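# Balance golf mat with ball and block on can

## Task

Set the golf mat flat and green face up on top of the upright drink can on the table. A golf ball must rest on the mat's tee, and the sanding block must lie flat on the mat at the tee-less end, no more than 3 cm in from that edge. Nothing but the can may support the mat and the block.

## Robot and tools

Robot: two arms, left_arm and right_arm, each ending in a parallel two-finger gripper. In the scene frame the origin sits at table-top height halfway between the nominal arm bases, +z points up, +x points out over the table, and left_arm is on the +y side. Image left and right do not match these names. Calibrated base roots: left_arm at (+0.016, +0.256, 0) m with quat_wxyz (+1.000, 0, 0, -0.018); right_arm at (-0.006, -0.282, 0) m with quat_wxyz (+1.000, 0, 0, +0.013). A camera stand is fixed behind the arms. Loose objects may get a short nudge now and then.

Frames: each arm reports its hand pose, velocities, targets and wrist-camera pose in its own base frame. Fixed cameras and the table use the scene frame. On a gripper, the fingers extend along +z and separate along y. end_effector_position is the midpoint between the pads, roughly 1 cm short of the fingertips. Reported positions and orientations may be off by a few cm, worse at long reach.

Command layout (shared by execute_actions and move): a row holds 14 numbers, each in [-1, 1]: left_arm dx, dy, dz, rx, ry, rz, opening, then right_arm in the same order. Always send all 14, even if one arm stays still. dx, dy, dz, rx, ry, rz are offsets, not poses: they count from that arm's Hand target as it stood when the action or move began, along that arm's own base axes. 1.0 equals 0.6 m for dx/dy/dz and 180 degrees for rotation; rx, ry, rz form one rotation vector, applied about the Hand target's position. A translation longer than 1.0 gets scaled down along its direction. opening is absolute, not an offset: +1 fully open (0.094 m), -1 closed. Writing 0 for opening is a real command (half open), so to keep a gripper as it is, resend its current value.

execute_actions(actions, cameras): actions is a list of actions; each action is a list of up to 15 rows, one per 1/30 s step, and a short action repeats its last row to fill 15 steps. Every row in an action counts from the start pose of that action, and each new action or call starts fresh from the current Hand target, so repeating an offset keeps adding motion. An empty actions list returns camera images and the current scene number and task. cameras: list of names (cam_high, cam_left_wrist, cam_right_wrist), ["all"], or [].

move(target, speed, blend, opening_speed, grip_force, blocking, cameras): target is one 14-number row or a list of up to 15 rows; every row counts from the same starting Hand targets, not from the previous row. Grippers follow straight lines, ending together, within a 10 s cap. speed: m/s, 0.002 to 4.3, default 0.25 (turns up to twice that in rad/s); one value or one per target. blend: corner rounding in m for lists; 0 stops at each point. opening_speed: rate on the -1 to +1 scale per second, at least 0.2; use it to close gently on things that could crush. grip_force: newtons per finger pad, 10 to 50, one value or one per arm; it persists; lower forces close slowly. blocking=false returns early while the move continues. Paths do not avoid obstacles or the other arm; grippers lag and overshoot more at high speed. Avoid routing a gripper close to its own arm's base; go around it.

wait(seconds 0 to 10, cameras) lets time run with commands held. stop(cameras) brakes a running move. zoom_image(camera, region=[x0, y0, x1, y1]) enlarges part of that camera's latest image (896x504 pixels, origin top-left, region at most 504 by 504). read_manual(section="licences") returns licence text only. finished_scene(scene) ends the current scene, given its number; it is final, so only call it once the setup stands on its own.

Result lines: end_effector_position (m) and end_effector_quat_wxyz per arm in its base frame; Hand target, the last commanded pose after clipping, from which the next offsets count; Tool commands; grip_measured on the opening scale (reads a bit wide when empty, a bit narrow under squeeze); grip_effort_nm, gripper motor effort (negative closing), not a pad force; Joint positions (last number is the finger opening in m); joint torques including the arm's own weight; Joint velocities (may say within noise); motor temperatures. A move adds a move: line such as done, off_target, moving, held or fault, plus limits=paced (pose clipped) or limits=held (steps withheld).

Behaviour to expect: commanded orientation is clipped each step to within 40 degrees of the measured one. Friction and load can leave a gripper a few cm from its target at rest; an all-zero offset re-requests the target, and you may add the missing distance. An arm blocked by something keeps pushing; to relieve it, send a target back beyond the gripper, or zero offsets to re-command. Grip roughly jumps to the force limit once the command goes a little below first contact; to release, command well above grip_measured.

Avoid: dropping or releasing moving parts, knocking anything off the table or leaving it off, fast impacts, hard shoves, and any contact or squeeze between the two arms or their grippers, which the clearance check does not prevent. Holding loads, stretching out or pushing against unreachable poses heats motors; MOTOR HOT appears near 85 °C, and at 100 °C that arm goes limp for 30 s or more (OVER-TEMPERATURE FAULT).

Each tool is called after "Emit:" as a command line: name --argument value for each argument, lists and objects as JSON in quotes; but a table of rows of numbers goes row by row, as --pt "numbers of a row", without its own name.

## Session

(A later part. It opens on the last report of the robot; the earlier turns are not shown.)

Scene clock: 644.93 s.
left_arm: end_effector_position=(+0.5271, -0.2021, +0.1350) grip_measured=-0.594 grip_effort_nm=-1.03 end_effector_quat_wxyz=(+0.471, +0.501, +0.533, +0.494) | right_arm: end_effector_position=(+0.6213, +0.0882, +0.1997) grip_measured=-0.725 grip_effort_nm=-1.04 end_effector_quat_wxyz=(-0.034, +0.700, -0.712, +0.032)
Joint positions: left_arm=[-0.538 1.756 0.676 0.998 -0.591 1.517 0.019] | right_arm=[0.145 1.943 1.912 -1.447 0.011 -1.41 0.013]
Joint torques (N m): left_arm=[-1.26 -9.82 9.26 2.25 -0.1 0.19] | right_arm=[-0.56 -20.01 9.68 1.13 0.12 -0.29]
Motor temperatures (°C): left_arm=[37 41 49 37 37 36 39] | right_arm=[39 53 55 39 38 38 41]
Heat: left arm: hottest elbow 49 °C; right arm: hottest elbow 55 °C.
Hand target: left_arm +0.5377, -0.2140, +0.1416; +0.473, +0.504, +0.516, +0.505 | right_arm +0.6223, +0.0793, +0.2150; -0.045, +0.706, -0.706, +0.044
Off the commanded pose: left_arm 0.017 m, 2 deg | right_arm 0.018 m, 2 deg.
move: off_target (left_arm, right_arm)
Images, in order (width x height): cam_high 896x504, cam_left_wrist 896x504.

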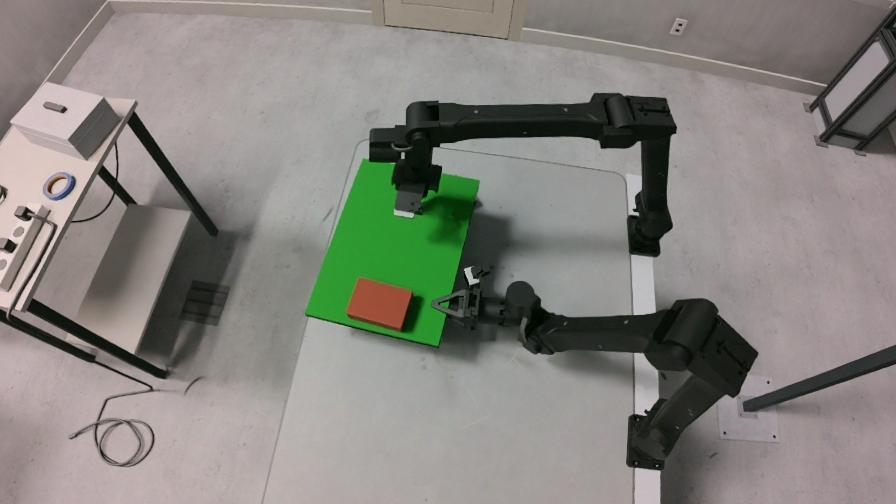

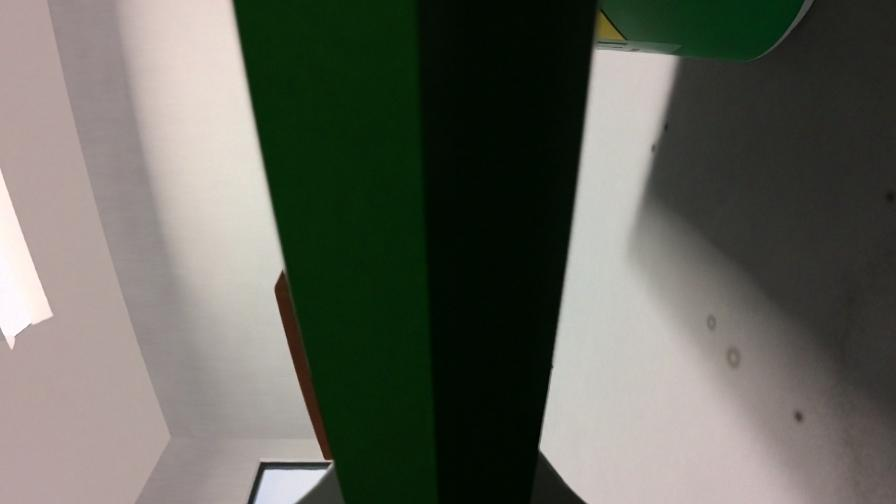

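Open left to guard, then right slightly.

Emit:
move --target '[0,0,0,0,0,0,-0.2,0,0,0,0,0,0,-0.71]' --opening_speed 0.3 --cameras '["cam_left_wrist"]'

Emit:
move --target '[0,0,0,0,0,0,-0.2,0,0,0,0,0,0,-0.5]' --opening_speed 0.2 --cameras '["all"]'

Scene clock: 649.00 s.
left_arm: end_effector_position=(+0.5283, -0.2035, +0.1318) grip_measured=-0.203 grip_effort_nm=0.11 end_effector_quat_wxyz=(+0.462, +0.510, +0.525, +0.500) | right_arm: end_effector_position=(+0.6206, +0.0877, +0.2025) grip_measured=-0.707 grip_effort_nm=-0.56 end_effector_quat_wxyz=(-0.035, +0.707, -0.705, +0.033)
Joint positions: left_arm=[-0.539 1.766 0.68 0.999 -0.591 1.547 0.037] | right_arm=[0.144 1.938 1.911 -1.447 0.011 -1.43 0.014]
Joint velocities: left_arm=[within noise] | right_arm=[-0.005 -0.005 -0.012 -0.022 -0.022 -0.037 0.004]
Joint torques (N m): left_arm=[-0.97 -10.81 8.88 2.18 -0.11 0] | right_arm=[-0.5 -19.9 9.8 1.18 0.11 -0.07]
Motor temperatures (°C): left_arm=[37 41 49 37 37 36 39] | right_arm=[39 53 55 39 38 38 41]
Heat: left arm: hottest elbow 49 °C; right arm: hottest elbow 55 °C.
Hand target: left_arm +0.5378, -0.2139, +0.1417; +0.474, +0.504, +0.516, +0.505 | right_arm +0.6222, +0.0792, +0.2149; -0.045, +0.706, -0.706, +0.043
Off the commanded pose: left_arm 0.017 m, 2 deg | right_arm 0.015 m, 2 deg.
move: off_target (left_arm, right_arm)
Images, in order (width x height): cam_left_wrist 896x504.

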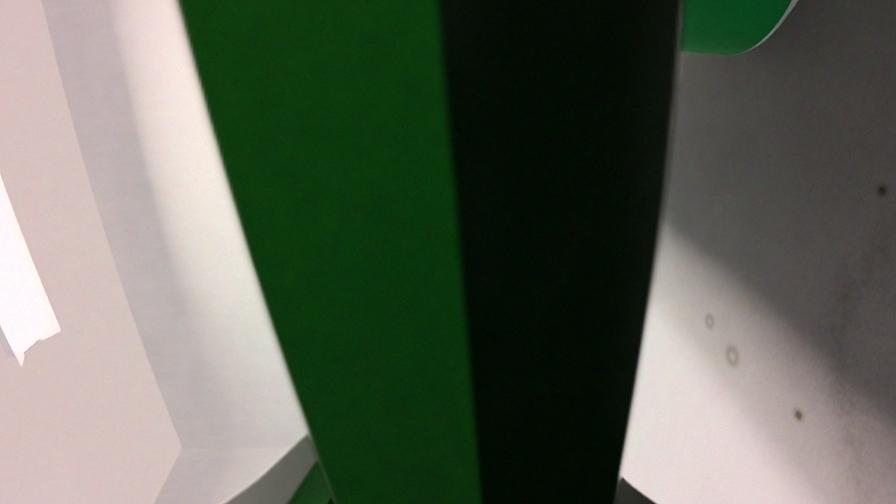

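Scene clock: 650.37 s.
left_arm: end_effector_position=(+0.5283, -0.2035, +0.1318) grip_measured=-0.202 grip_effort_nm=0.10 end_effector_quat_wxyz=(+0.462, +0.510, +0.525, +0.500) | right_arm: end_effector_position=(+0.6202, +0.0861, +0.2071) grip_measured=-0.503 grip_effort_nm=0.13 end_effector_quat_wxyz=(-0.038, +0.706, -0.706, +0.036)
Joint positions: left_arm=[-0.539 1.766 0.68 0.999 -0.591 1.548 0.037] | right_arm=[0.142 1.93 1.911 -1.447 0.013 -1.43 0.023]
Joint torques (N m): left_arm=[-1.85 -10.81 8.68 2.43 -0.1 0.02] | right_arm=[-0.5 -19.14 9.89 1.11 0.02 -0.12]
Heat: left arm: hottest elbow 49 °C; right arm: hottest elbow 54 °C.
Hand target: left_arm +0.5377, -0.2139, +0.1417; +0.474, +0.504, +0.516, +0.505 | right_arm +0.6222, +0.0792, +0.2150; -0.045, +0.706, -0.706, +0.043
Off the commanded pose: left_arm 0.017 m, 2 deg | right_arm 0.011 m, 1 deg.
move: off_target (left_arm, right_arm)

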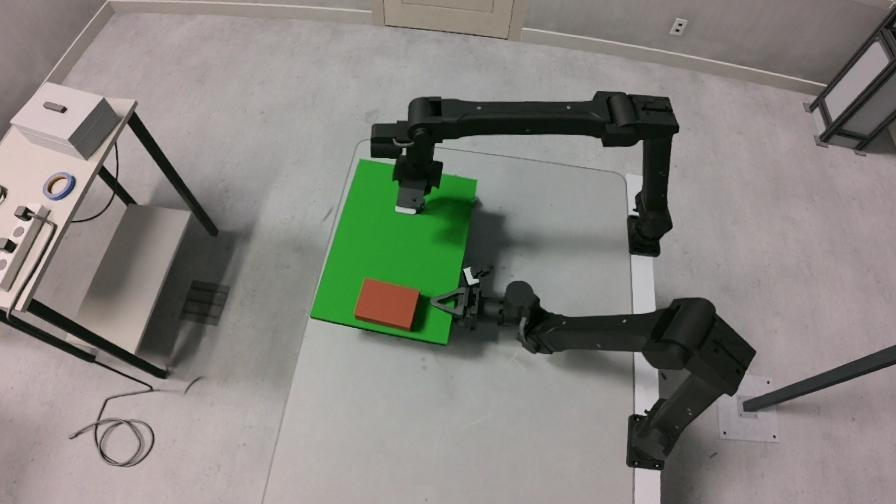

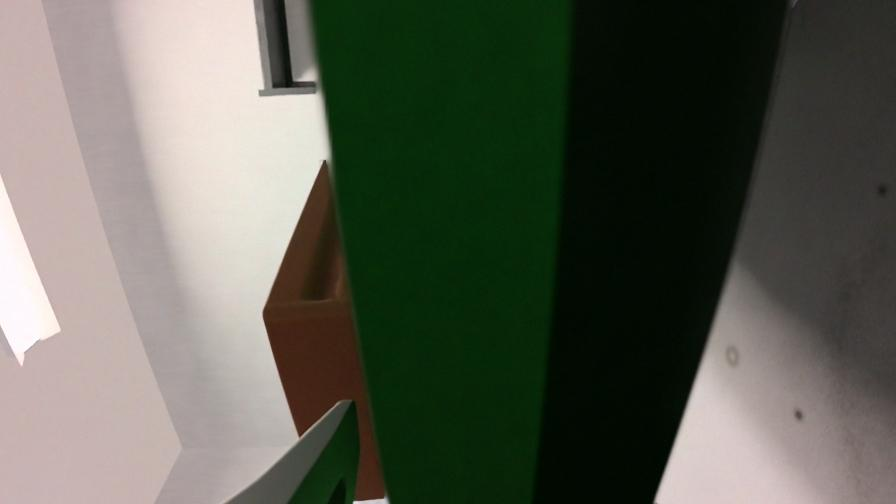

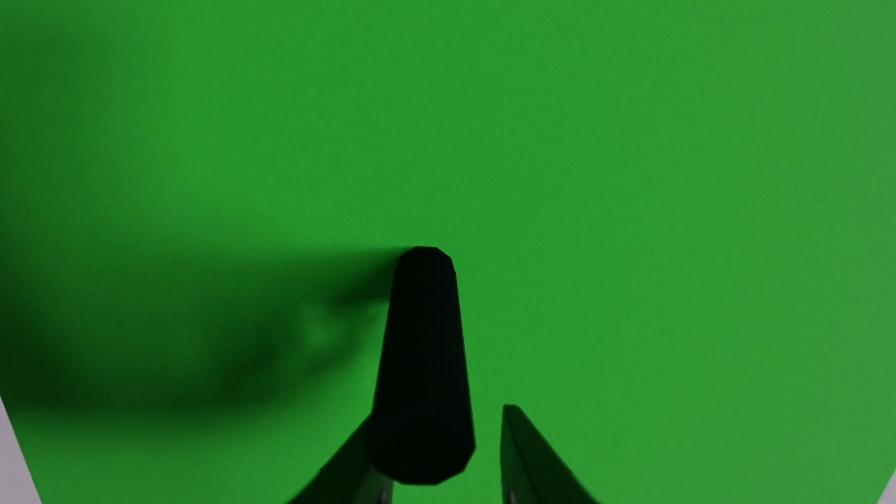

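Emit:
move --target '[0,0,-0.015,0,0,0,-0.2,0,0,0,0,0,0,-0.45]' --speed 0.03 --cameras '["all"]'

Scene clock: 663.67 s.
left_arm: end_effector_position=(+0.5287, -0.2038, +0.1267) grip_measured=-0.202 grip_effort_nm=0.11 end_effector_quat_wxyz=(+0.465, +0.508, +0.525, +0.501) | right_arm: end_effector_position=(+0.6201, +0.0860, +0.2078) grip_measured=-0.453 grip_effort_nm=0.13 end_effector_quat_wxyz=(-0.038, +0.706, -0.706, +0.037)
Joint positions: left_arm=[-0.539 1.786 0.68 1.025 -0.591 1.548 0.037] | right_arm=[0.142 1.929 1.911 -1.447 0.013 -1.43 0.026]
Joint torques (N m): left_arm=[-1.08 -10.81 8.53 2.48 -0.05 -0.01] | right_arm=[-0.56 -18.96 9.92 1.13 0.01 -0.09]
Heat: left arm: hottest elbow 49 °C; right arm: hottest elbow 53 °C.
Hand target: left_arm +0.5377, -0.2139, +0.1327; +0.473, +0.504, +0.516, +0.505 | right_arm +0.6222, +0.0792, +0.2150; -0.045, +0.706, -0.706, +0.043
Off the commanded pose: left_arm 0.015 m, 2 deg | right_arm 0.010 m, 1 deg.
move: off_target (left_arm)

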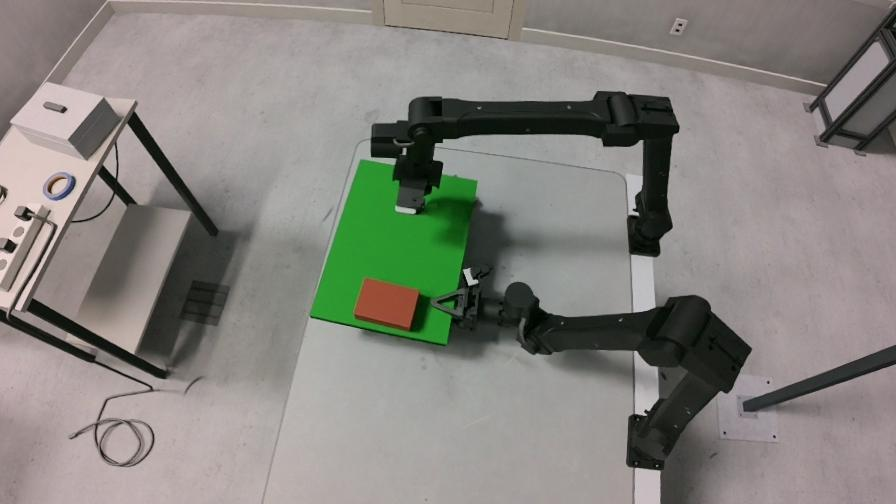

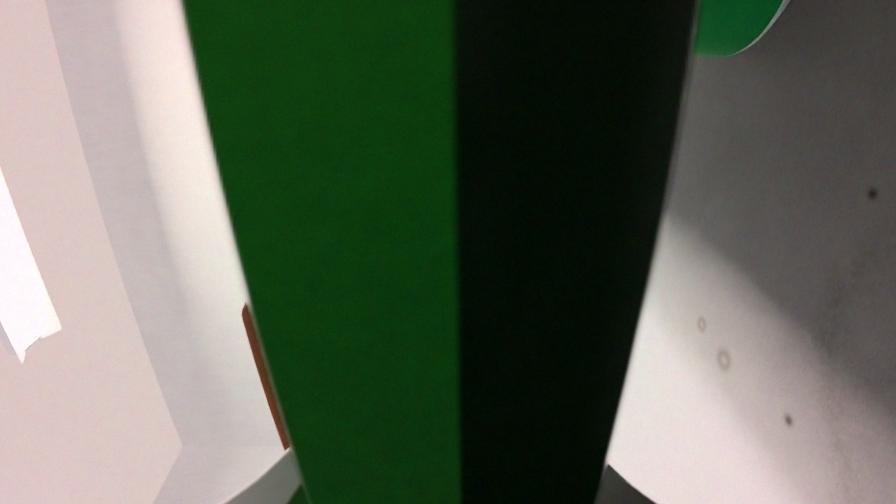

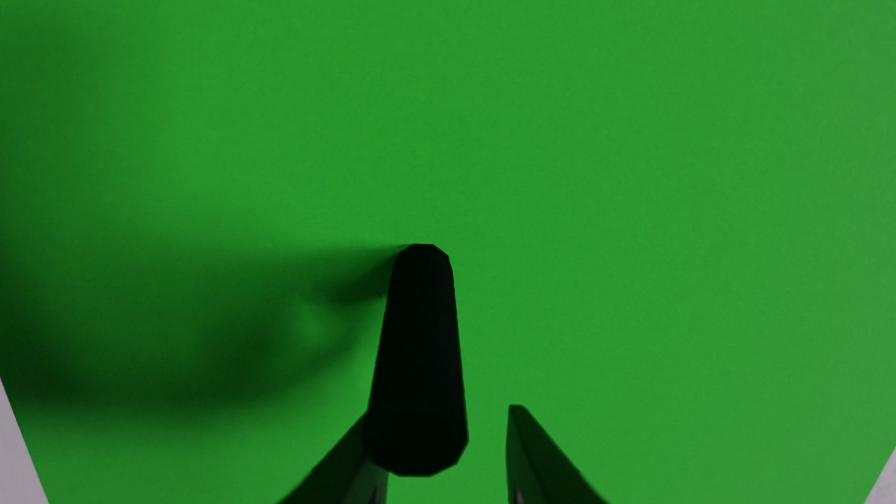

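Emit:
move --target '[0,0,0,0,0,0,-0.2,0,0,0,0,0,0,0.5]' --opening_speed 0.5 --cameras '["all"]'

Scene clock: 668.13 s.
left_arm: end_effector_position=(+0.5287, -0.2038, +0.1267) grip_measured=-0.202 grip_effort_nm=0.10 end_effector_quat_wxyz=(+0.465, +0.508, +0.525, +0.501) | right_arm: end_effector_position=(+0.6201, +0.0860, +0.2078) grip_measured=+0.496 grip_effort_nm=0.13 end_effector_quat_wxyz=(-0.038, +0.706, -0.706, +0.037)
Joint positions: left_arm=[-0.539 1.786 0.68 1.025 -0.591 1.548 0.037] | right_arm=[0.142 1.929 1.911 -1.447 0.013 -1.43 0.07]
Joint torques (N m): left_arm=[-0.97 -10.64 8.54 2.35 -0.05 -0.01] | right_arm=[-0.32 -18.9 9.87 1.16 -0.01 -0.1]
Heat: left arm: hottest elbow 49 °C; right arm: hottest elbow 53 °C.
Hand target: left_arm +0.5377, -0.2139, +0.1327; +0.473, +0.504, +0.516, +0.505 | right_arm +0.6222, +0.0792, +0.2150; -0.045, +0.706, -0.706, +0.043
Off the commanded pose: left_arm 0.015 m, 2 deg | right_arm 0.010 m, 1 deg.
move: off_target (left_arm)

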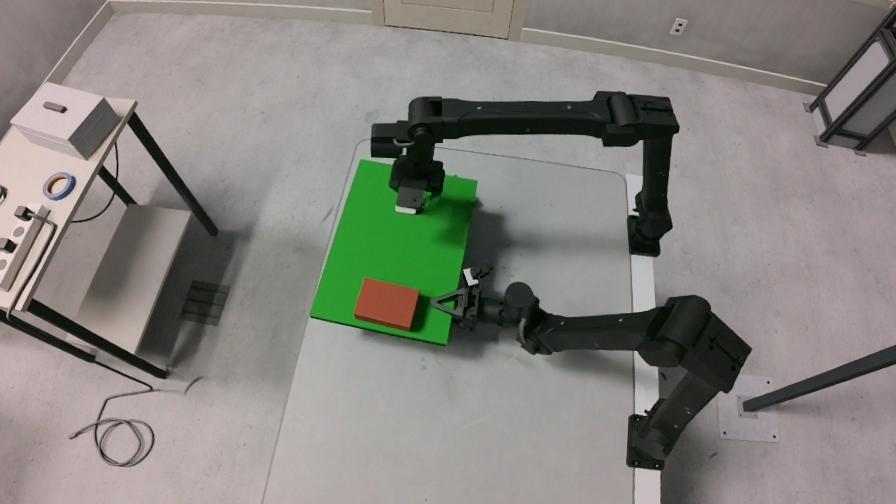

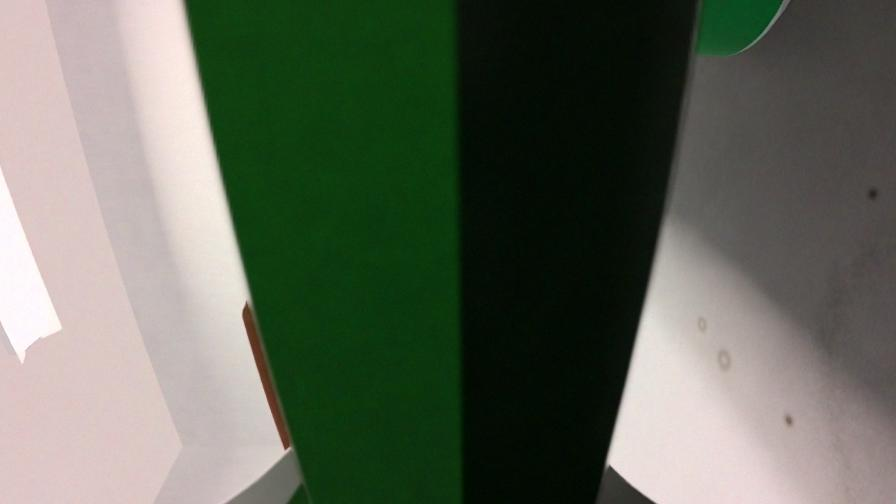

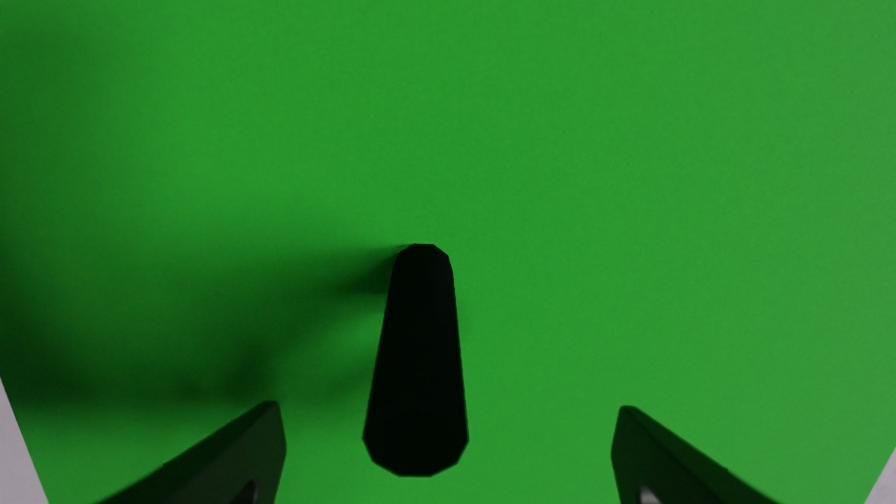

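Emit:
move --pt "0 0 0 0 0 0 -0.2 0 0 0.2 0 0 0 0.5" --pt "0 0 0 0 0 0 -0.2 -0.1 -0.24 0.2 0 0 -0.25 0.5" --pt "0 0 0 0 0 0 -0.2 -0.163 -0.237 -0.12 0 0 -0.25 0.5" --speed '[0.15,0.25,0.2]' --blend '[0.0,0.04,0]' --cameras '["all"]'

Scene clock: 680.47 s.
left_arm: end_effector_position=(+0.5287, -0.2038, +0.1267) grip_measured=-0.202 grip_effort_nm=0.11 end_effector_quat_wxyz=(+0.465, +0.508, +0.525, +0.501) | right_arm: end_effector_position=(+0.5238, -0.0575, +0.1403) grip_measured=+0.497 grip_effort_nm=0.13 end_effector_quat_wxyz=(+0.019, -0.393, +0.918, -0.053)
Joint positions: left_arm=[-0.539 1.786 0.68 1.025 -0.591 1.548 0.037] | right_arm=[-0.083 1.707 1.416 -1.197 0.076 -0.895 0.07]
Joint torques (N m): left_arm=[-1.08 -10.4 8.53 2.37 -0.09 -0.01] | right_arm=[-0.5 -15.03 9.06 1.46 0.07 0.11]
Heat: left arm: hottest elbow 49 °C; right arm: hottest elbow 52 °C.
Hand target: left_arm +0.5377, -0.2139, +0.1327; +0.473, +0.504, +0.516, +0.505 | right_arm +0.5244, -0.0630, +0.1428; +0.024, -0.382, +0.922, -0.057
Off the commanded pose: left_arm 0.015 m, 2 deg | right_arm 0.006 m, 2 deg.
move: off_target (left_arm)

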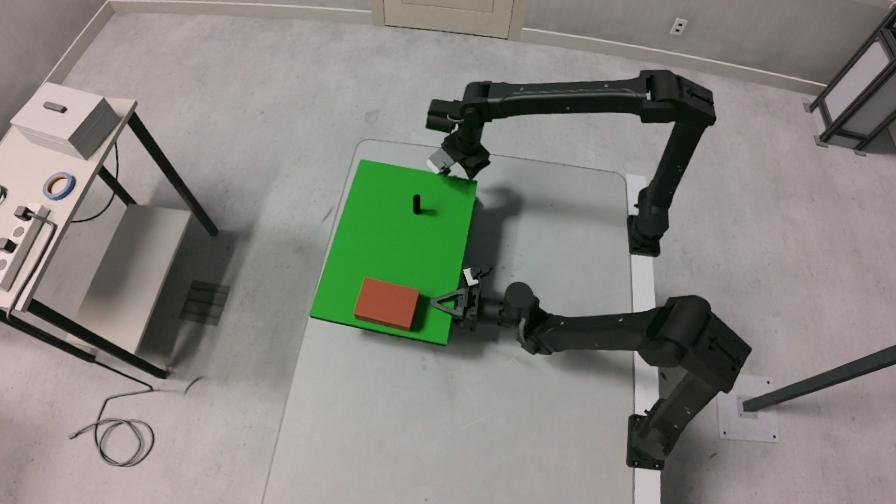

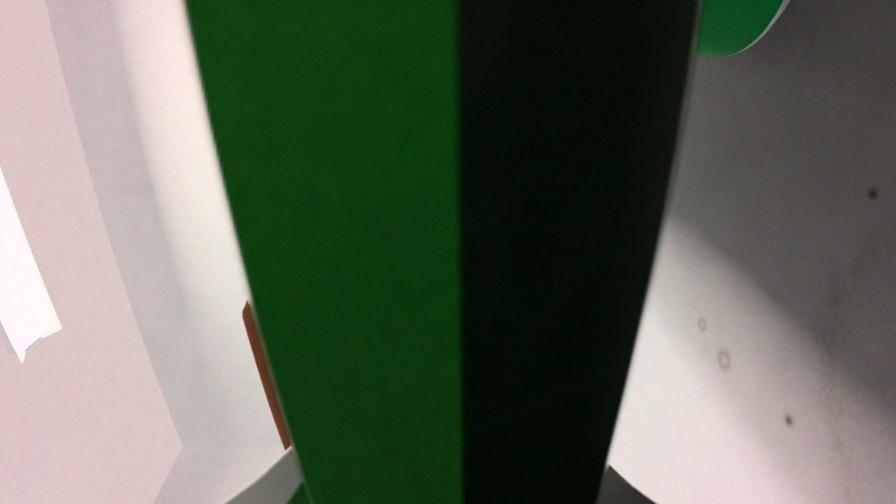

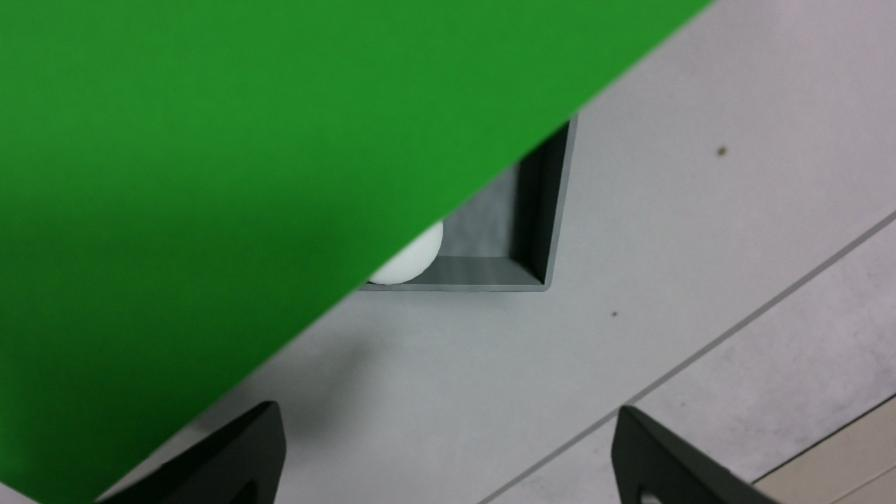

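Emit:
move --pt "0 0 0 0 0 0 -0.2 0 -0.04 0.16 0 0 0 0.5" --pt "0 0 0 0 0 0 -0.2 -0.01 -0.1 0.16 0 0 -0.75 0.5" --speed '[0.2,0.5]'

Emit:
move --target '[0,0,0,0,0,0,-0.2,0.0,0.03,-0.09,0.12,0,0,0.5]' --speed 0.2 --cameras '["cam_high","cam_right_wrist"]'

Scene clock: 699.23 s.
left_arm: end_effector_position=(+0.5287, -0.2038, +0.1267) grip_measured=-0.202 grip_effort_nm=0.11 end_effector_quat_wxyz=(+0.465, +0.508, +0.525, +0.501) | right_arm: end_effector_position=(+0.5080, -0.1168, +0.2371) grip_measured=+0.498 grip_effort_nm=0.12 end_effector_quat_wxyz=(-0.042, +0.698, +0.714, -0.045)
Joint positions: left_arm=[-0.539 1.786 0.68 1.025 -0.591 1.548 0.037] | right_arm=[-0.215 1.785 1.777 -1.682 0.031 1.335 0.07]
Joint torques (N m): left_arm=[-1.26 -10.58 8.53 2.45 -0.08 -0.01] | right_arm=[-0.38 -14.15 13.07 0.02 0.02 0.13]
Heat: left arm: hottest elbow 49 °C; right arm: hottest elbow 52 °C.
Hand target: left_arm +0.5377, -0.2139, +0.1327; +0.473, +0.504, +0.516, +0.505 | right_arm +0.5185, -0.1229, +0.2389; -0.043, +0.706, +0.706, -0.044
Off the commanded pose: left_arm 0.015 m, 2 deg | right_arm 0.012 m, 1 deg.
joint sent to its limit (right arm) — joint 4 (wrist pitch), lower limit. The joint targets still meet the commanded pose.
move: off_target (left_arm, right_arm)

Scene clock: 700.93 s.
left_arm: end_effector_position=(+0.5287, -0.2038, +0.1267) grip_measured=-0.202 grip_effort_nm=0.11 end_effector_quat_wxyz=(+0.465, +0.508, +0.525, +0.501) | right_arm: end_effector_position=(+0.5166, -0.0996, +0.1966) grip_measured=+0.498 grip_effort_nm=0.12 end_effector_quat_wxyz=(-0.168, +0.687, +0.701, +0.089)
Joint positions: left_arm=[-0.539 1.786 0.68 1.025 -0.591 1.548 0.037] | right_arm=[-0.292 1.866 1.753 -1.682 -0.314 1.223 0.07]
Joint torques (N m): left_arm=[-1.32 -10.58 8.54 2.3 -0.1 0.02] | right_arm=[-0.32 -15.09 9.16 0.44 -0.25 -0.13]
Heat: left arm: hottest elbow 49 °C; right arm: hottest elbow 52 °C.
Hand target: left_arm +0.5377, -0.2139, +0.1327; +0.473, +0.504, +0.516, +0.505 | right_arm +0.5185, -0.1049, +0.1848; -0.175, +0.685, +0.701, +0.089
Off the commanded pose: left_arm 0.015 m, 2 deg | right_arm 0.013 m, 1 deg.
move: off_target (left_arm, right_arm)
Images, in order (width x height): cam_high 896x504, cam_right_wrist 896x504.

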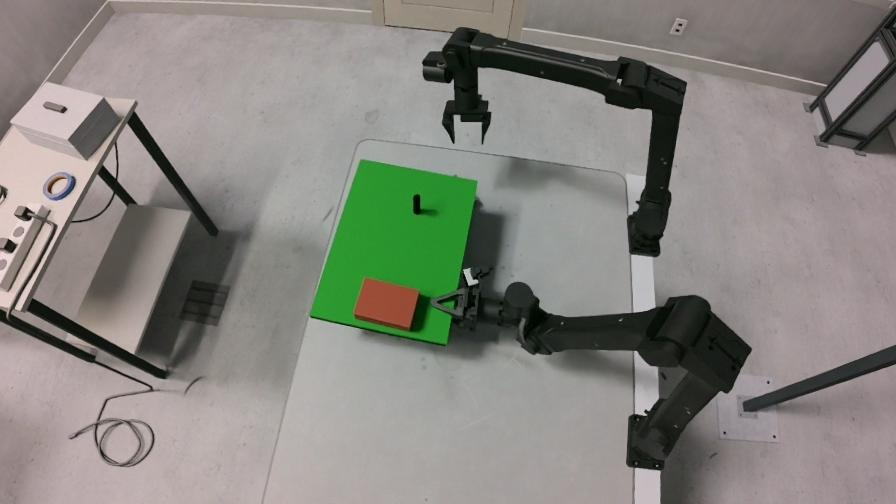

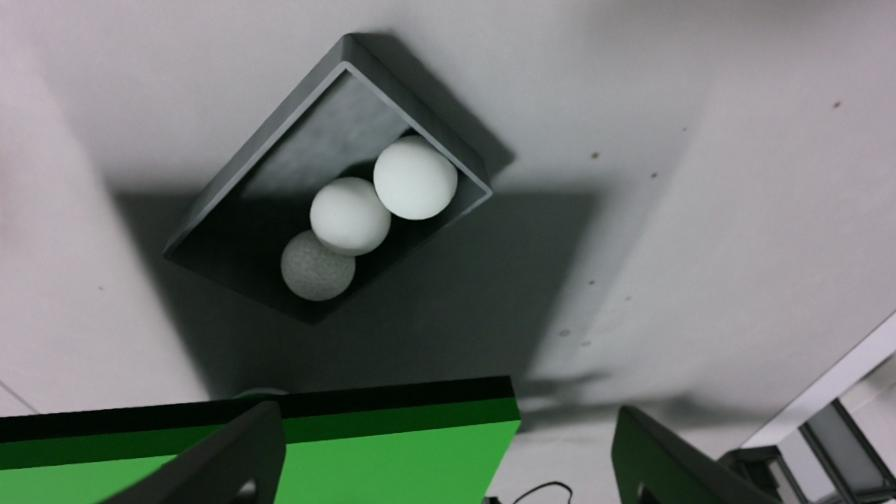

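Emit:
move --target '[0,0,0,0,0,0,-0.2,-0.003,0.08,-0.16,0,0,0,0.25]' --speed 0.15 --cameras '["cam_right_wrist"]'

Scene clock: 714.50 s.
left_arm: end_effector_position=(+0.5287, -0.2038, +0.1267) grip_measured=-0.202 grip_effort_nm=0.11 end_effector_quat_wxyz=(+0.465, +0.508, +0.525, +0.501) | right_arm: end_effector_position=(+0.5152, -0.0602, +0.1000) grip_measured=+0.253 grip_effort_nm=-0.15 end_effector_quat_wxyz=(-0.168, +0.682, +0.706, +0.093)
Joint positions: left_arm=[-0.539 1.786 0.68 1.025 -0.591 1.548 0.037] | right_arm=[-0.225 1.891 1.531 -1.41 -0.332 1.277 0.059]
Joint torques (N m): left_arm=[-1.08 -11.05 8.59 2.52 -0.12 0] | right_arm=[0.91 -15.09 8.39 0.69 -0.27 0.11]
Heat: left arm: hottest elbow 49 °C; right arm: hottest elbow 52 °C.
Hand target: left_arm +0.5377, -0.2139, +0.1327; +0.473, +0.504, +0.516, +0.505 | right_arm +0.5167, -0.0569, +0.0889; -0.175, +0.685, +0.701, +0.089
Off the commanded pose: left_arm 0.015 m, 2 deg | right_arm 0.012 m, 1 deg.
move: off_target (left_arm, right_arm)
Images, in order (width x height): cam_right_wrist 896x504.

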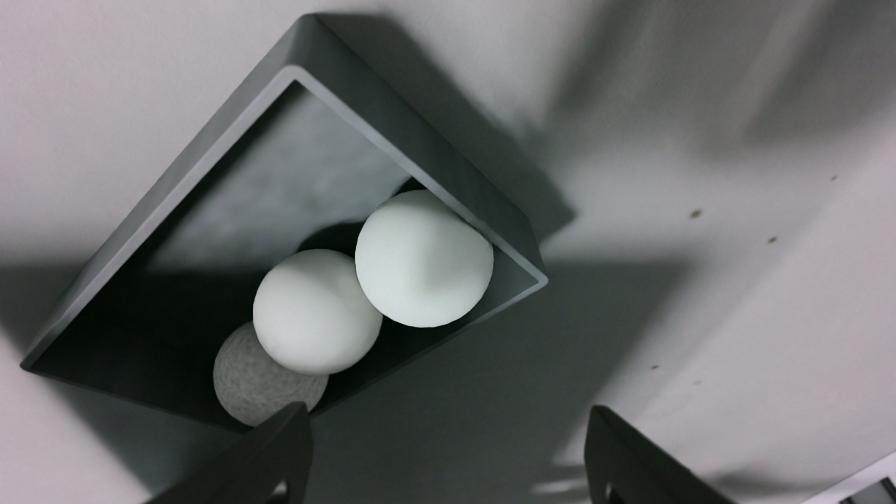

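Emit:
move --target '[0,0,0,0,0,0,-0.2,0,0.026,-0.083,0,0,0,0.25]' --speed 0.08 --cameras '["cam_right_wrist"]'

Scene clock: 718.47 s.
left_arm: end_effector_position=(+0.5287, -0.2038, +0.1267) grip_measured=-0.202 grip_effort_nm=0.10 end_effector_quat_wxyz=(+0.465, +0.508, +0.525, +0.501) | right_arm: end_effector_position=(+0.5167, -0.0469, +0.0517) grip_measured=+0.253 grip_effort_nm=-0.15 end_effector_quat_wxyz=(-0.166, +0.683, +0.705, +0.094)
Joint positions: left_arm=[-0.539 1.786 0.68 1.025 -0.591 1.548 0.037] | right_arm=[-0.201 1.935 1.46 -1.283 -0.338 1.306 0.059]
Joint torques (N m): left_arm=[-0.91 -10.75 8.55 2.37 -0.09 -0.01] | right_arm=[1.03 -15.21 7.99 0.65 -0.26 0.08]
Heat: left arm: hottest elbow 49 °C; right arm: hottest shoulder 51 °C.
Hand target: left_arm +0.5377, -0.2139, +0.1327; +0.473, +0.504, +0.516, +0.505 | right_arm +0.5167, -0.0412, +0.0390; -0.175, +0.685, +0.701, +0.089
Off the commanded pose: left_arm 0.015 m, 2 deg | right_arm 0.014 m, 1 deg.
move: off_target (left_arm, right_arm)
Images, in order (width x height): cam_right_wrist 896x504.

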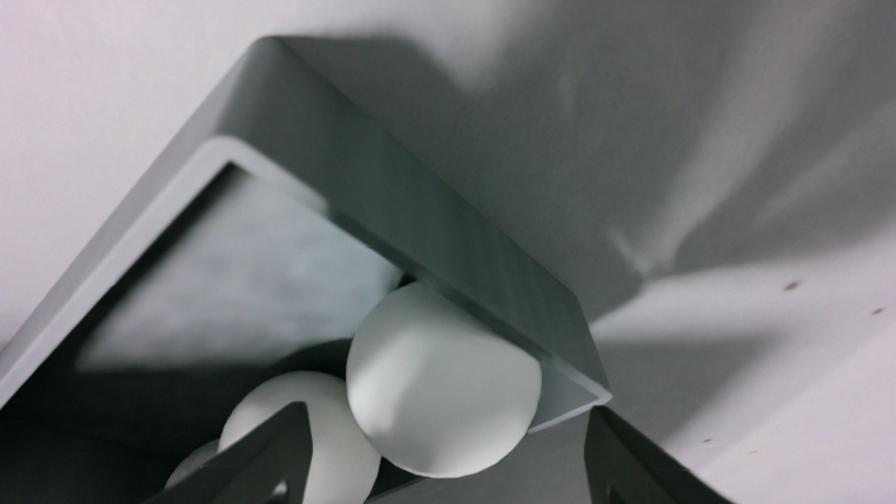

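Centred. Close.

Emit:
move --target '[0,0,0,0,0,0,-0.2,0,0.004,-0.004,0,0,0,-0.25]' --speed 0.05 --opening_speed 0.4 --grip_force '[50,25]'

Emit:
move --pt "0 0 0 0 0 0 -0.2 0 -0.08 0.16 0 0 0 -0.25" --pt "0 0 0 0 0 0 -0.2 0.05 -0.08 0.38 -0.12 0 0 -0.25" --speed 0.15 --blend '[0.02,0]' --cameras '["cam_high","cam_right_wrist"]'

Scene clock: 722.53 s.
left_arm: end_effector_position=(+0.5287, -0.2038, +0.1267) grip_measured=-0.202 grip_effort_nm=0.11 end_effector_quat_wxyz=(+0.465, +0.508, +0.525, +0.501) | right_arm: end_effector_position=(+0.5187, -0.0448, +0.0517) grip_measured=-0.246 grip_effort_nm=-0.24 end_effector_quat_wxyz=(-0.165, +0.683, +0.704, +0.098)
Joint positions: left_arm=[-0.539 1.786 0.68 1.025 -0.591 1.548 0.037] | right_arm=[-0.198 1.935 1.46 -1.276 -0.344 1.311 0.035]
Joint torques (N m): left_arm=[-1.2 -11.05 8.57 2.39 -0.1 0.02] | right_arm=[1.03 -14.62 7.57 0.57 -0.09 0.11]
Heat: left arm: hottest elbow 49 °C; right arm: hottest shoulder 51 °C.
Hand target: left_arm +0.5377, -0.2139, +0.1327; +0.473, +0.504, +0.516, +0.505 | right_arm +0.5166, -0.0390, +0.0366; -0.175, +0.685, +0.701, +0.089
Off the commanded pose: left_arm 0.015 m, 2 deg | right_arm 0.016 m, 2 deg.
grip_force (N): 50, 25
move: off_target (left_arm, right_arm)

Scene clock: 725.17 s.
left_arm: end_effector_position=(+0.5287, -0.2038, +0.1267) grip_measured=-0.202 grip_effort_nm=0.11 end_effector_quat_wxyz=(+0.465, +0.508, +0.525, +0.501) | right_arm: end_effector_position=(+0.5383, -0.0896, +0.2504) grip_measured=-0.247 grip_effort_nm=-0.15 end_effector_quat_wxyz=(-0.022, +0.704, +0.710, -0.027)
Joint positions: left_arm=[-0.539 1.786 0.68 1.025 -0.591 1.548 0.037] | right_arm=[-0.158 1.819 1.864 -1.682 0.018 1.405 0.035]
Joint torques (N m): left_arm=[-1.08 -11.22 8.57 2.43 -0.1 -0.02] | right_arm=[0.5 -16.85 12.86 0.21 0.2 0.1]
Heat: left arm: hottest elbow 49 °C; right arm: hottest elbow 52 °C.
Hand target: left_arm +0.5377, -0.2139, +0.1327; +0.473, +0.504, +0.516, +0.505 | right_arm +0.5466, -0.0869, +0.2646; -0.043, +0.706, +0.706, -0.044
Off the commanded pose: left_arm 0.015 m, 2 deg | right_arm 0.017 m, 3 deg.
joint sent to its limit (right arm) — joint 4 (wrist pitch), lower limit. The joint targets are off in orientation, not in position.
grip_force (N): 50, 25
move: off_target (left_arm, right_arm)
Images, in order (width x height): cam_high 896x504, cam_right_wrist 896x504.

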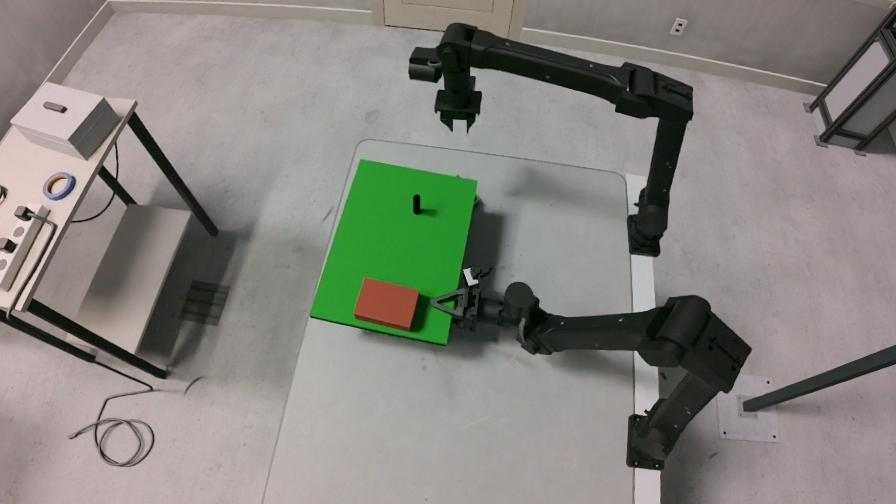

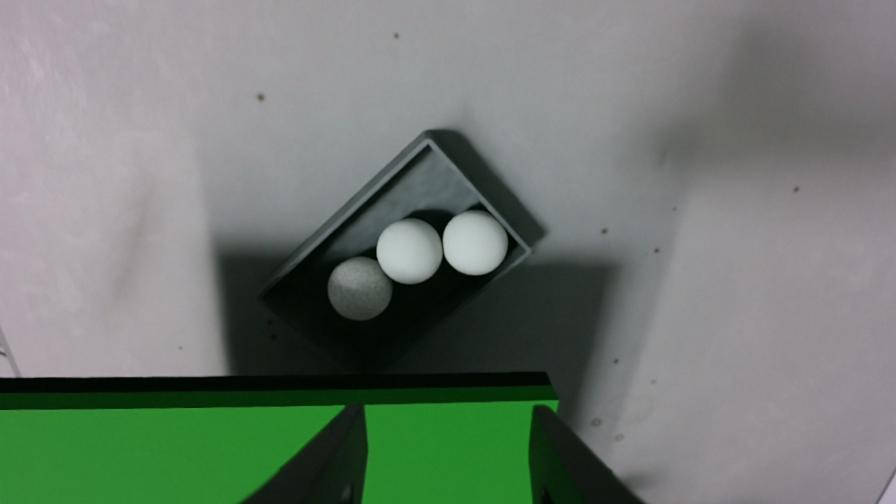

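Emit:
move --target '[0,0,0,0,0,0,-0.2,-0.035,-0.005,-0.2,0,0,0.25,0.1]' --speed 0.2 --cameras '["cam_right_wrist"]'

Scene clock: 745.60 s.
left_arm: end_effector_position=(+0.5287, -0.2038, +0.1267) grip_measured=-0.202 grip_effort_nm=0.11 end_effector_quat_wxyz=(+0.465, +0.508, +0.525, +0.501) | right_arm: end_effector_position=(+0.5241, -0.0952, +0.1459) grip_measured=+0.097 grip_effort_nm=0.13 end_effector_quat_wxyz=(-0.026, +0.394, +0.917, -0.057)
Joint positions: left_arm=[-0.539 1.786 0.68 1.025 -0.591 1.548 0.037] | right_arm=[-0.147 1.819 1.584 -1.416 0.098 0.669 0.052]
Joint torques (N m): left_arm=[-1.08 -10.52 8.62 2.41 -0.11 0] | right_arm=[1.14 -15.97 8.79 0.81 0.2 -0.15]
Heat: left arm: hottest elbow 49 °C; right arm: hottest elbow 54 °C.
Hand target: left_arm +0.5377, -0.2139, +0.1327; +0.473, +0.504, +0.516, +0.505 | right_arm +0.5257, -0.0900, +0.1448; -0.023, +0.382, +0.922, -0.058
Off the commanded pose: left_arm 0.015 m, 2 deg | right_arm 0.006 m, 2 deg.
grip_force (N): 50, 25
move: off_target (left_arm)
Images, in order (width x height): cam_right_wrist 896x504.

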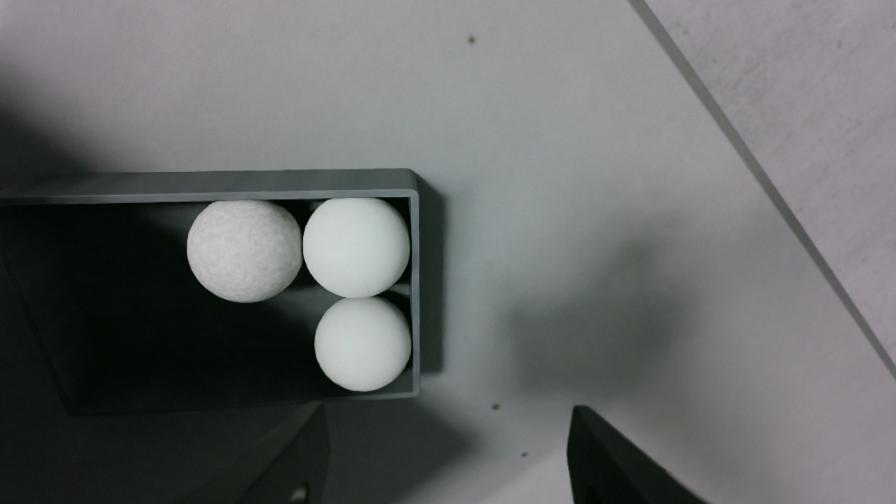

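Emit:
move --target '[0,0,0,0,0,0,-0.2,0.018,0.035,-0.03,0,0,0.25,0.3]' --speed 0.2 --cameras '["cam_right_wrist"]'

Scene clock: 760.63 s.
left_arm: end_effector_position=(+0.5287, -0.2038, +0.1267) grip_measured=-0.202 grip_effort_nm=0.10 end_effector_quat_wxyz=(+0.465, +0.508, +0.525, +0.501) | right_arm: end_effector_position=(+0.5349, -0.0743, +0.1232) grip_measured=+0.297 grip_effort_nm=0.13 end_effector_quat_wxyz=(-0.007, +0.012, +0.998, -0.062)
Joint positions: left_arm=[-0.539 1.786 0.68 1.025 -0.591 1.548 0.037] | right_arm=[-0.097 1.804 1.503 -1.273 0.124 -0.072 0.061]
Joint torques (N m): left_arm=[-1.55 -10.23 8.47 2.5 -0.11 0.04] | right_arm=[1.38 -16.5 8.7 1.11 0.09 -0.17]
Heat: left arm: hottest elbow 49 °C; right arm: hottest elbow 53 °C.
Hand target: left_arm +0.5377, -0.2139, +0.1327; +0.473, +0.504, +0.516, +0.505 | right_arm +0.5364, -0.0689, +0.1268; +0.001, +0.000, +0.998, -0.062
Off the commanded pose: left_arm 0.015 m, 2 deg | right_arm 0.007 m, 2 deg.
grip_force (N): 50, 25
move: off_target (left_arm)
Images, in order (width x height): cam_right_wrist 896x504.

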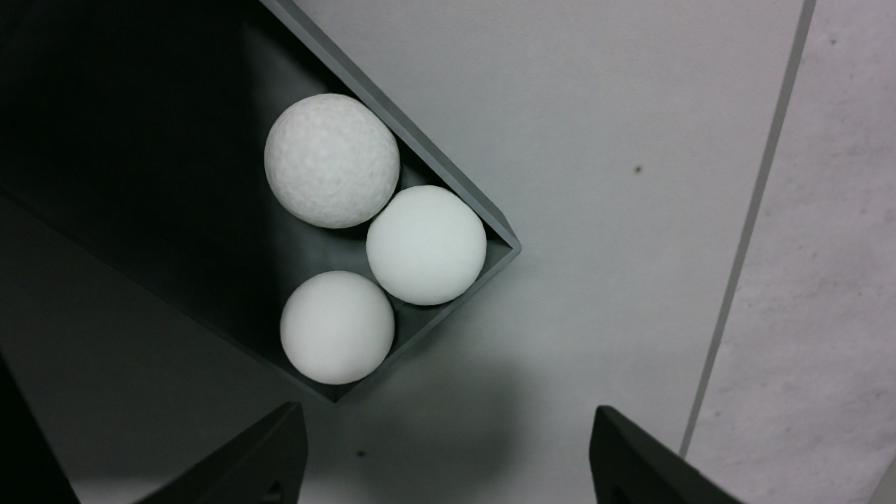

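Emit:
move --target '[0,0,0,0,0,0,-0.2,0.002,-0.005,-0.085,0.045,0,0,0.3]' --speed 0.12 --cameras '["cam_right_wrist"]'

Scene clock: 765.20 s.
left_arm: end_effector_position=(+0.5287, -0.2038, +0.1267) grip_measured=-0.202 grip_effort_nm=0.10 end_effector_quat_wxyz=(+0.465, +0.508, +0.525, +0.501) | right_arm: end_effector_position=(+0.5375, -0.0686, +0.0893) grip_measured=+0.297 grip_effort_nm=0.13 end_effector_quat_wxyz=(+0.009, +0.005, +1.000, +0.006)
Joint positions: left_arm=[-0.539 1.786 0.68 1.025 -0.591 1.548 0.037] | right_arm=[-0.131 1.827 1.445 -1.173 -0.014 -0.12 0.061]
Joint torques (N m): left_arm=[-0.56 -10.81 8.51 2.35 -0.09 0.02] | right_arm=[-0.32 -14.92 8.77 1.24 -0.16 -0.18]
Heat: left arm: hottest elbow 49 °C; right arm: hottest elbow 52 °C.
Hand target: left_arm +0.5377, -0.2139, +0.1327; +0.473, +0.504, +0.516, +0.505 | right_arm +0.5376, -0.0718, +0.0758; +0.001, +0.000, +1.000, +0.009
Off the commanded pose: left_arm 0.015 m, 2 deg | right_arm 0.014 m, 1 deg.
grip_force (N): 50, 25
move: off_target (left_arm, right_arm)
Images, in order (width x height): cam_right_wrist 896x504.

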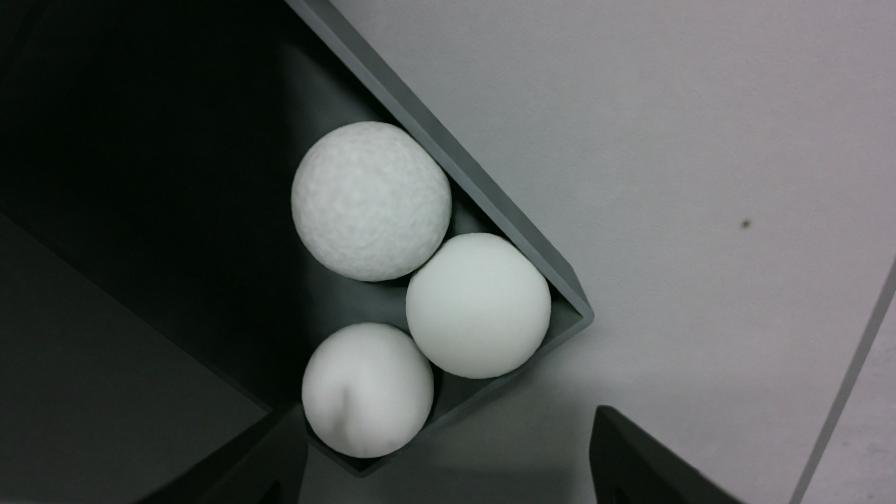

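Emit:
move --target '[0,0,0,0,0,0,-0.2,-0.004,-0.016,-0.055,0,0,0,0.25]' --speed 0.08 --cameras '["cam_right_wrist"]'

Scene clock: 768.60 s.
left_arm: end_effector_position=(+0.5287, -0.2038, +0.1267) grip_measured=-0.202 grip_effort_nm=0.10 end_effector_quat_wxyz=(+0.465, +0.508, +0.525, +0.501) | right_arm: end_effector_position=(+0.5355, -0.0768, +0.0545) grip_measured=+0.253 grip_effort_nm=-0.15 end_effector_quat_wxyz=(+0.007, +0.003, +1.000, +0.007)
Joint positions: left_arm=[-0.539 1.786 0.68 1.025 -0.591 1.548 0.037] | right_arm=[-0.147 1.864 1.401 -1.095 -0.016 -0.14 0.059]
Joint torques (N m): left_arm=[-0.97 -10.7 8.53 2.39 -0.1 0.03] | right_arm=[-0.26 -14.51 8.59 1.18 -0.1 -0.12]
Heat: left arm: hottest elbow 49 °C; right arm: hottest elbow 52 °C.
Hand target: left_arm +0.5377, -0.2139, +0.1327; +0.473, +0.504, +0.516, +0.505 | right_arm +0.5353, -0.0815, +0.0428; +0.001, +0.000, +1.000, +0.009
Off the commanded pose: left_arm 0.015 m, 2 deg | right_arm 0.013 m, 1 deg.
grip_force (N): 50, 25
move: off_target (left_arm, right_arm)
Images, in order (width x height): cam_right_wrist 896x504.

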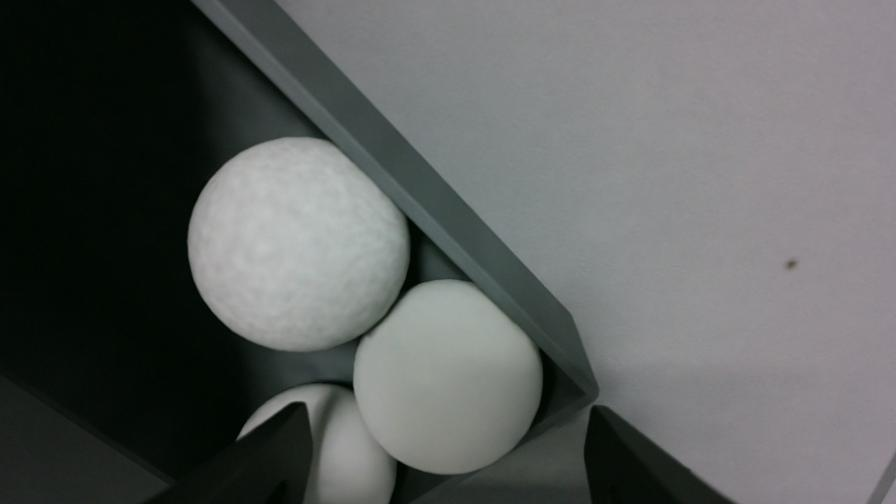

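Emit:
move --target '[0,0,0,0,0,0,-0.2,0,0.002,-0.015,0,0,0,0.25]' --speed 0.05

Emit:
move --target '[0,0,0,0,0,0,-0.2,0,0,0,0,0,0,-0.25]' --opening_speed 0.5 --cameras '["cam_right_wrist"]'

Scene clock: 771.40 s.
left_arm: end_effector_position=(+0.5287, -0.2038, +0.1267) grip_measured=-0.202 grip_effort_nm=0.11 end_effector_quat_wxyz=(+0.465, +0.508, +0.525, +0.501) | right_arm: end_effector_position=(+0.5370, -0.0770, +0.0490) grip_measured=+0.253 grip_effort_nm=-0.15 end_effector_quat_wxyz=(+0.011, +0.003, +1.000, +0.006)
Joint positions: left_arm=[-0.539 1.786 0.68 1.025 -0.591 1.548 0.037] | right_arm=[-0.147 1.87 1.393 -1.074 -0.016 -0.14 0.059]
Joint velocities: left_arm=[within noise] | right_arm=[-0.005 -0.015 0.002 -0.007 -0.022 -0.154 0]
Joint torques (N m): left_arm=[-1.2 -10.4 8.59 2.47 -0.06 -0.03] | right_arm=[-0.32 -14.51 8.2 1.17 -0.11 -0.13]
Heat: left arm: hottest elbow 49 °C; right arm: hottest elbow 52 °C.
Hand target: left_arm +0.5377, -0.2139, +0.1327; +0.473, +0.504, +0.516, +0.505 | right_arm +0.5353, -0.0803, +0.0338; +0.001, +0.000, +1.000, +0.009
Off the commanded pose: left_arm 0.015 m, 2 deg | right_arm 0.016 m, 1 deg.
grip_force (N): 50, 25
move: off_target (left_arm, right_arm)

Scene clock: 773.73 s.
left_arm: end_effector_position=(+0.5287, -0.2038, +0.1267) grip_measured=-0.202 grip_effort_nm=0.10 end_effector_quat_wxyz=(+0.465, +0.508, +0.525, +0.501) | right_arm: end_effector_position=(+0.5374, -0.0767, +0.0514) grip_measured=-0.245 grip_effort_nm=-0.31 end_effector_quat_wxyz=(+0.013, +0.003, +1.000, +0.007)
Joint positions: left_arm=[-0.539 1.786 0.68 1.025 -0.591 1.548 0.037] | right_arm=[-0.147 1.865 1.393 -1.074 -0.017 -0.14 0.035]
Joint torques (N m): left_arm=[-1.32 -10.58 8.4 2.37 -0.06 -0.02] | right_arm=[-0.26 -14.04 8.23 1.28 -0.01 -0.12]
Heat: left arm: hottest elbow 49 °C; right arm: hottest elbow 52 °C.
Hand target: left_arm +0.5377, -0.2139, +0.1327; +0.473, +0.504, +0.516, +0.505 | right_arm +0.5353, -0.0803, +0.0337; +0.001, +0.000, +1.000, +0.009
Off the commanded pose: left_arm 0.015 m, 2 deg | right_arm 0.018 m, 1 deg.
grip_force (N): 50, 25
move: off_target (left_arm, right_arm)
Images, in order (width x height): cam_right_wrist 896x504.

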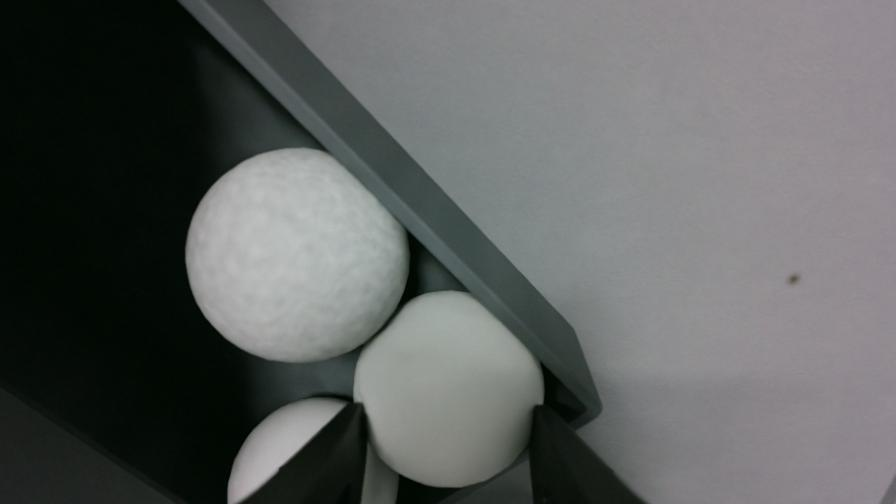

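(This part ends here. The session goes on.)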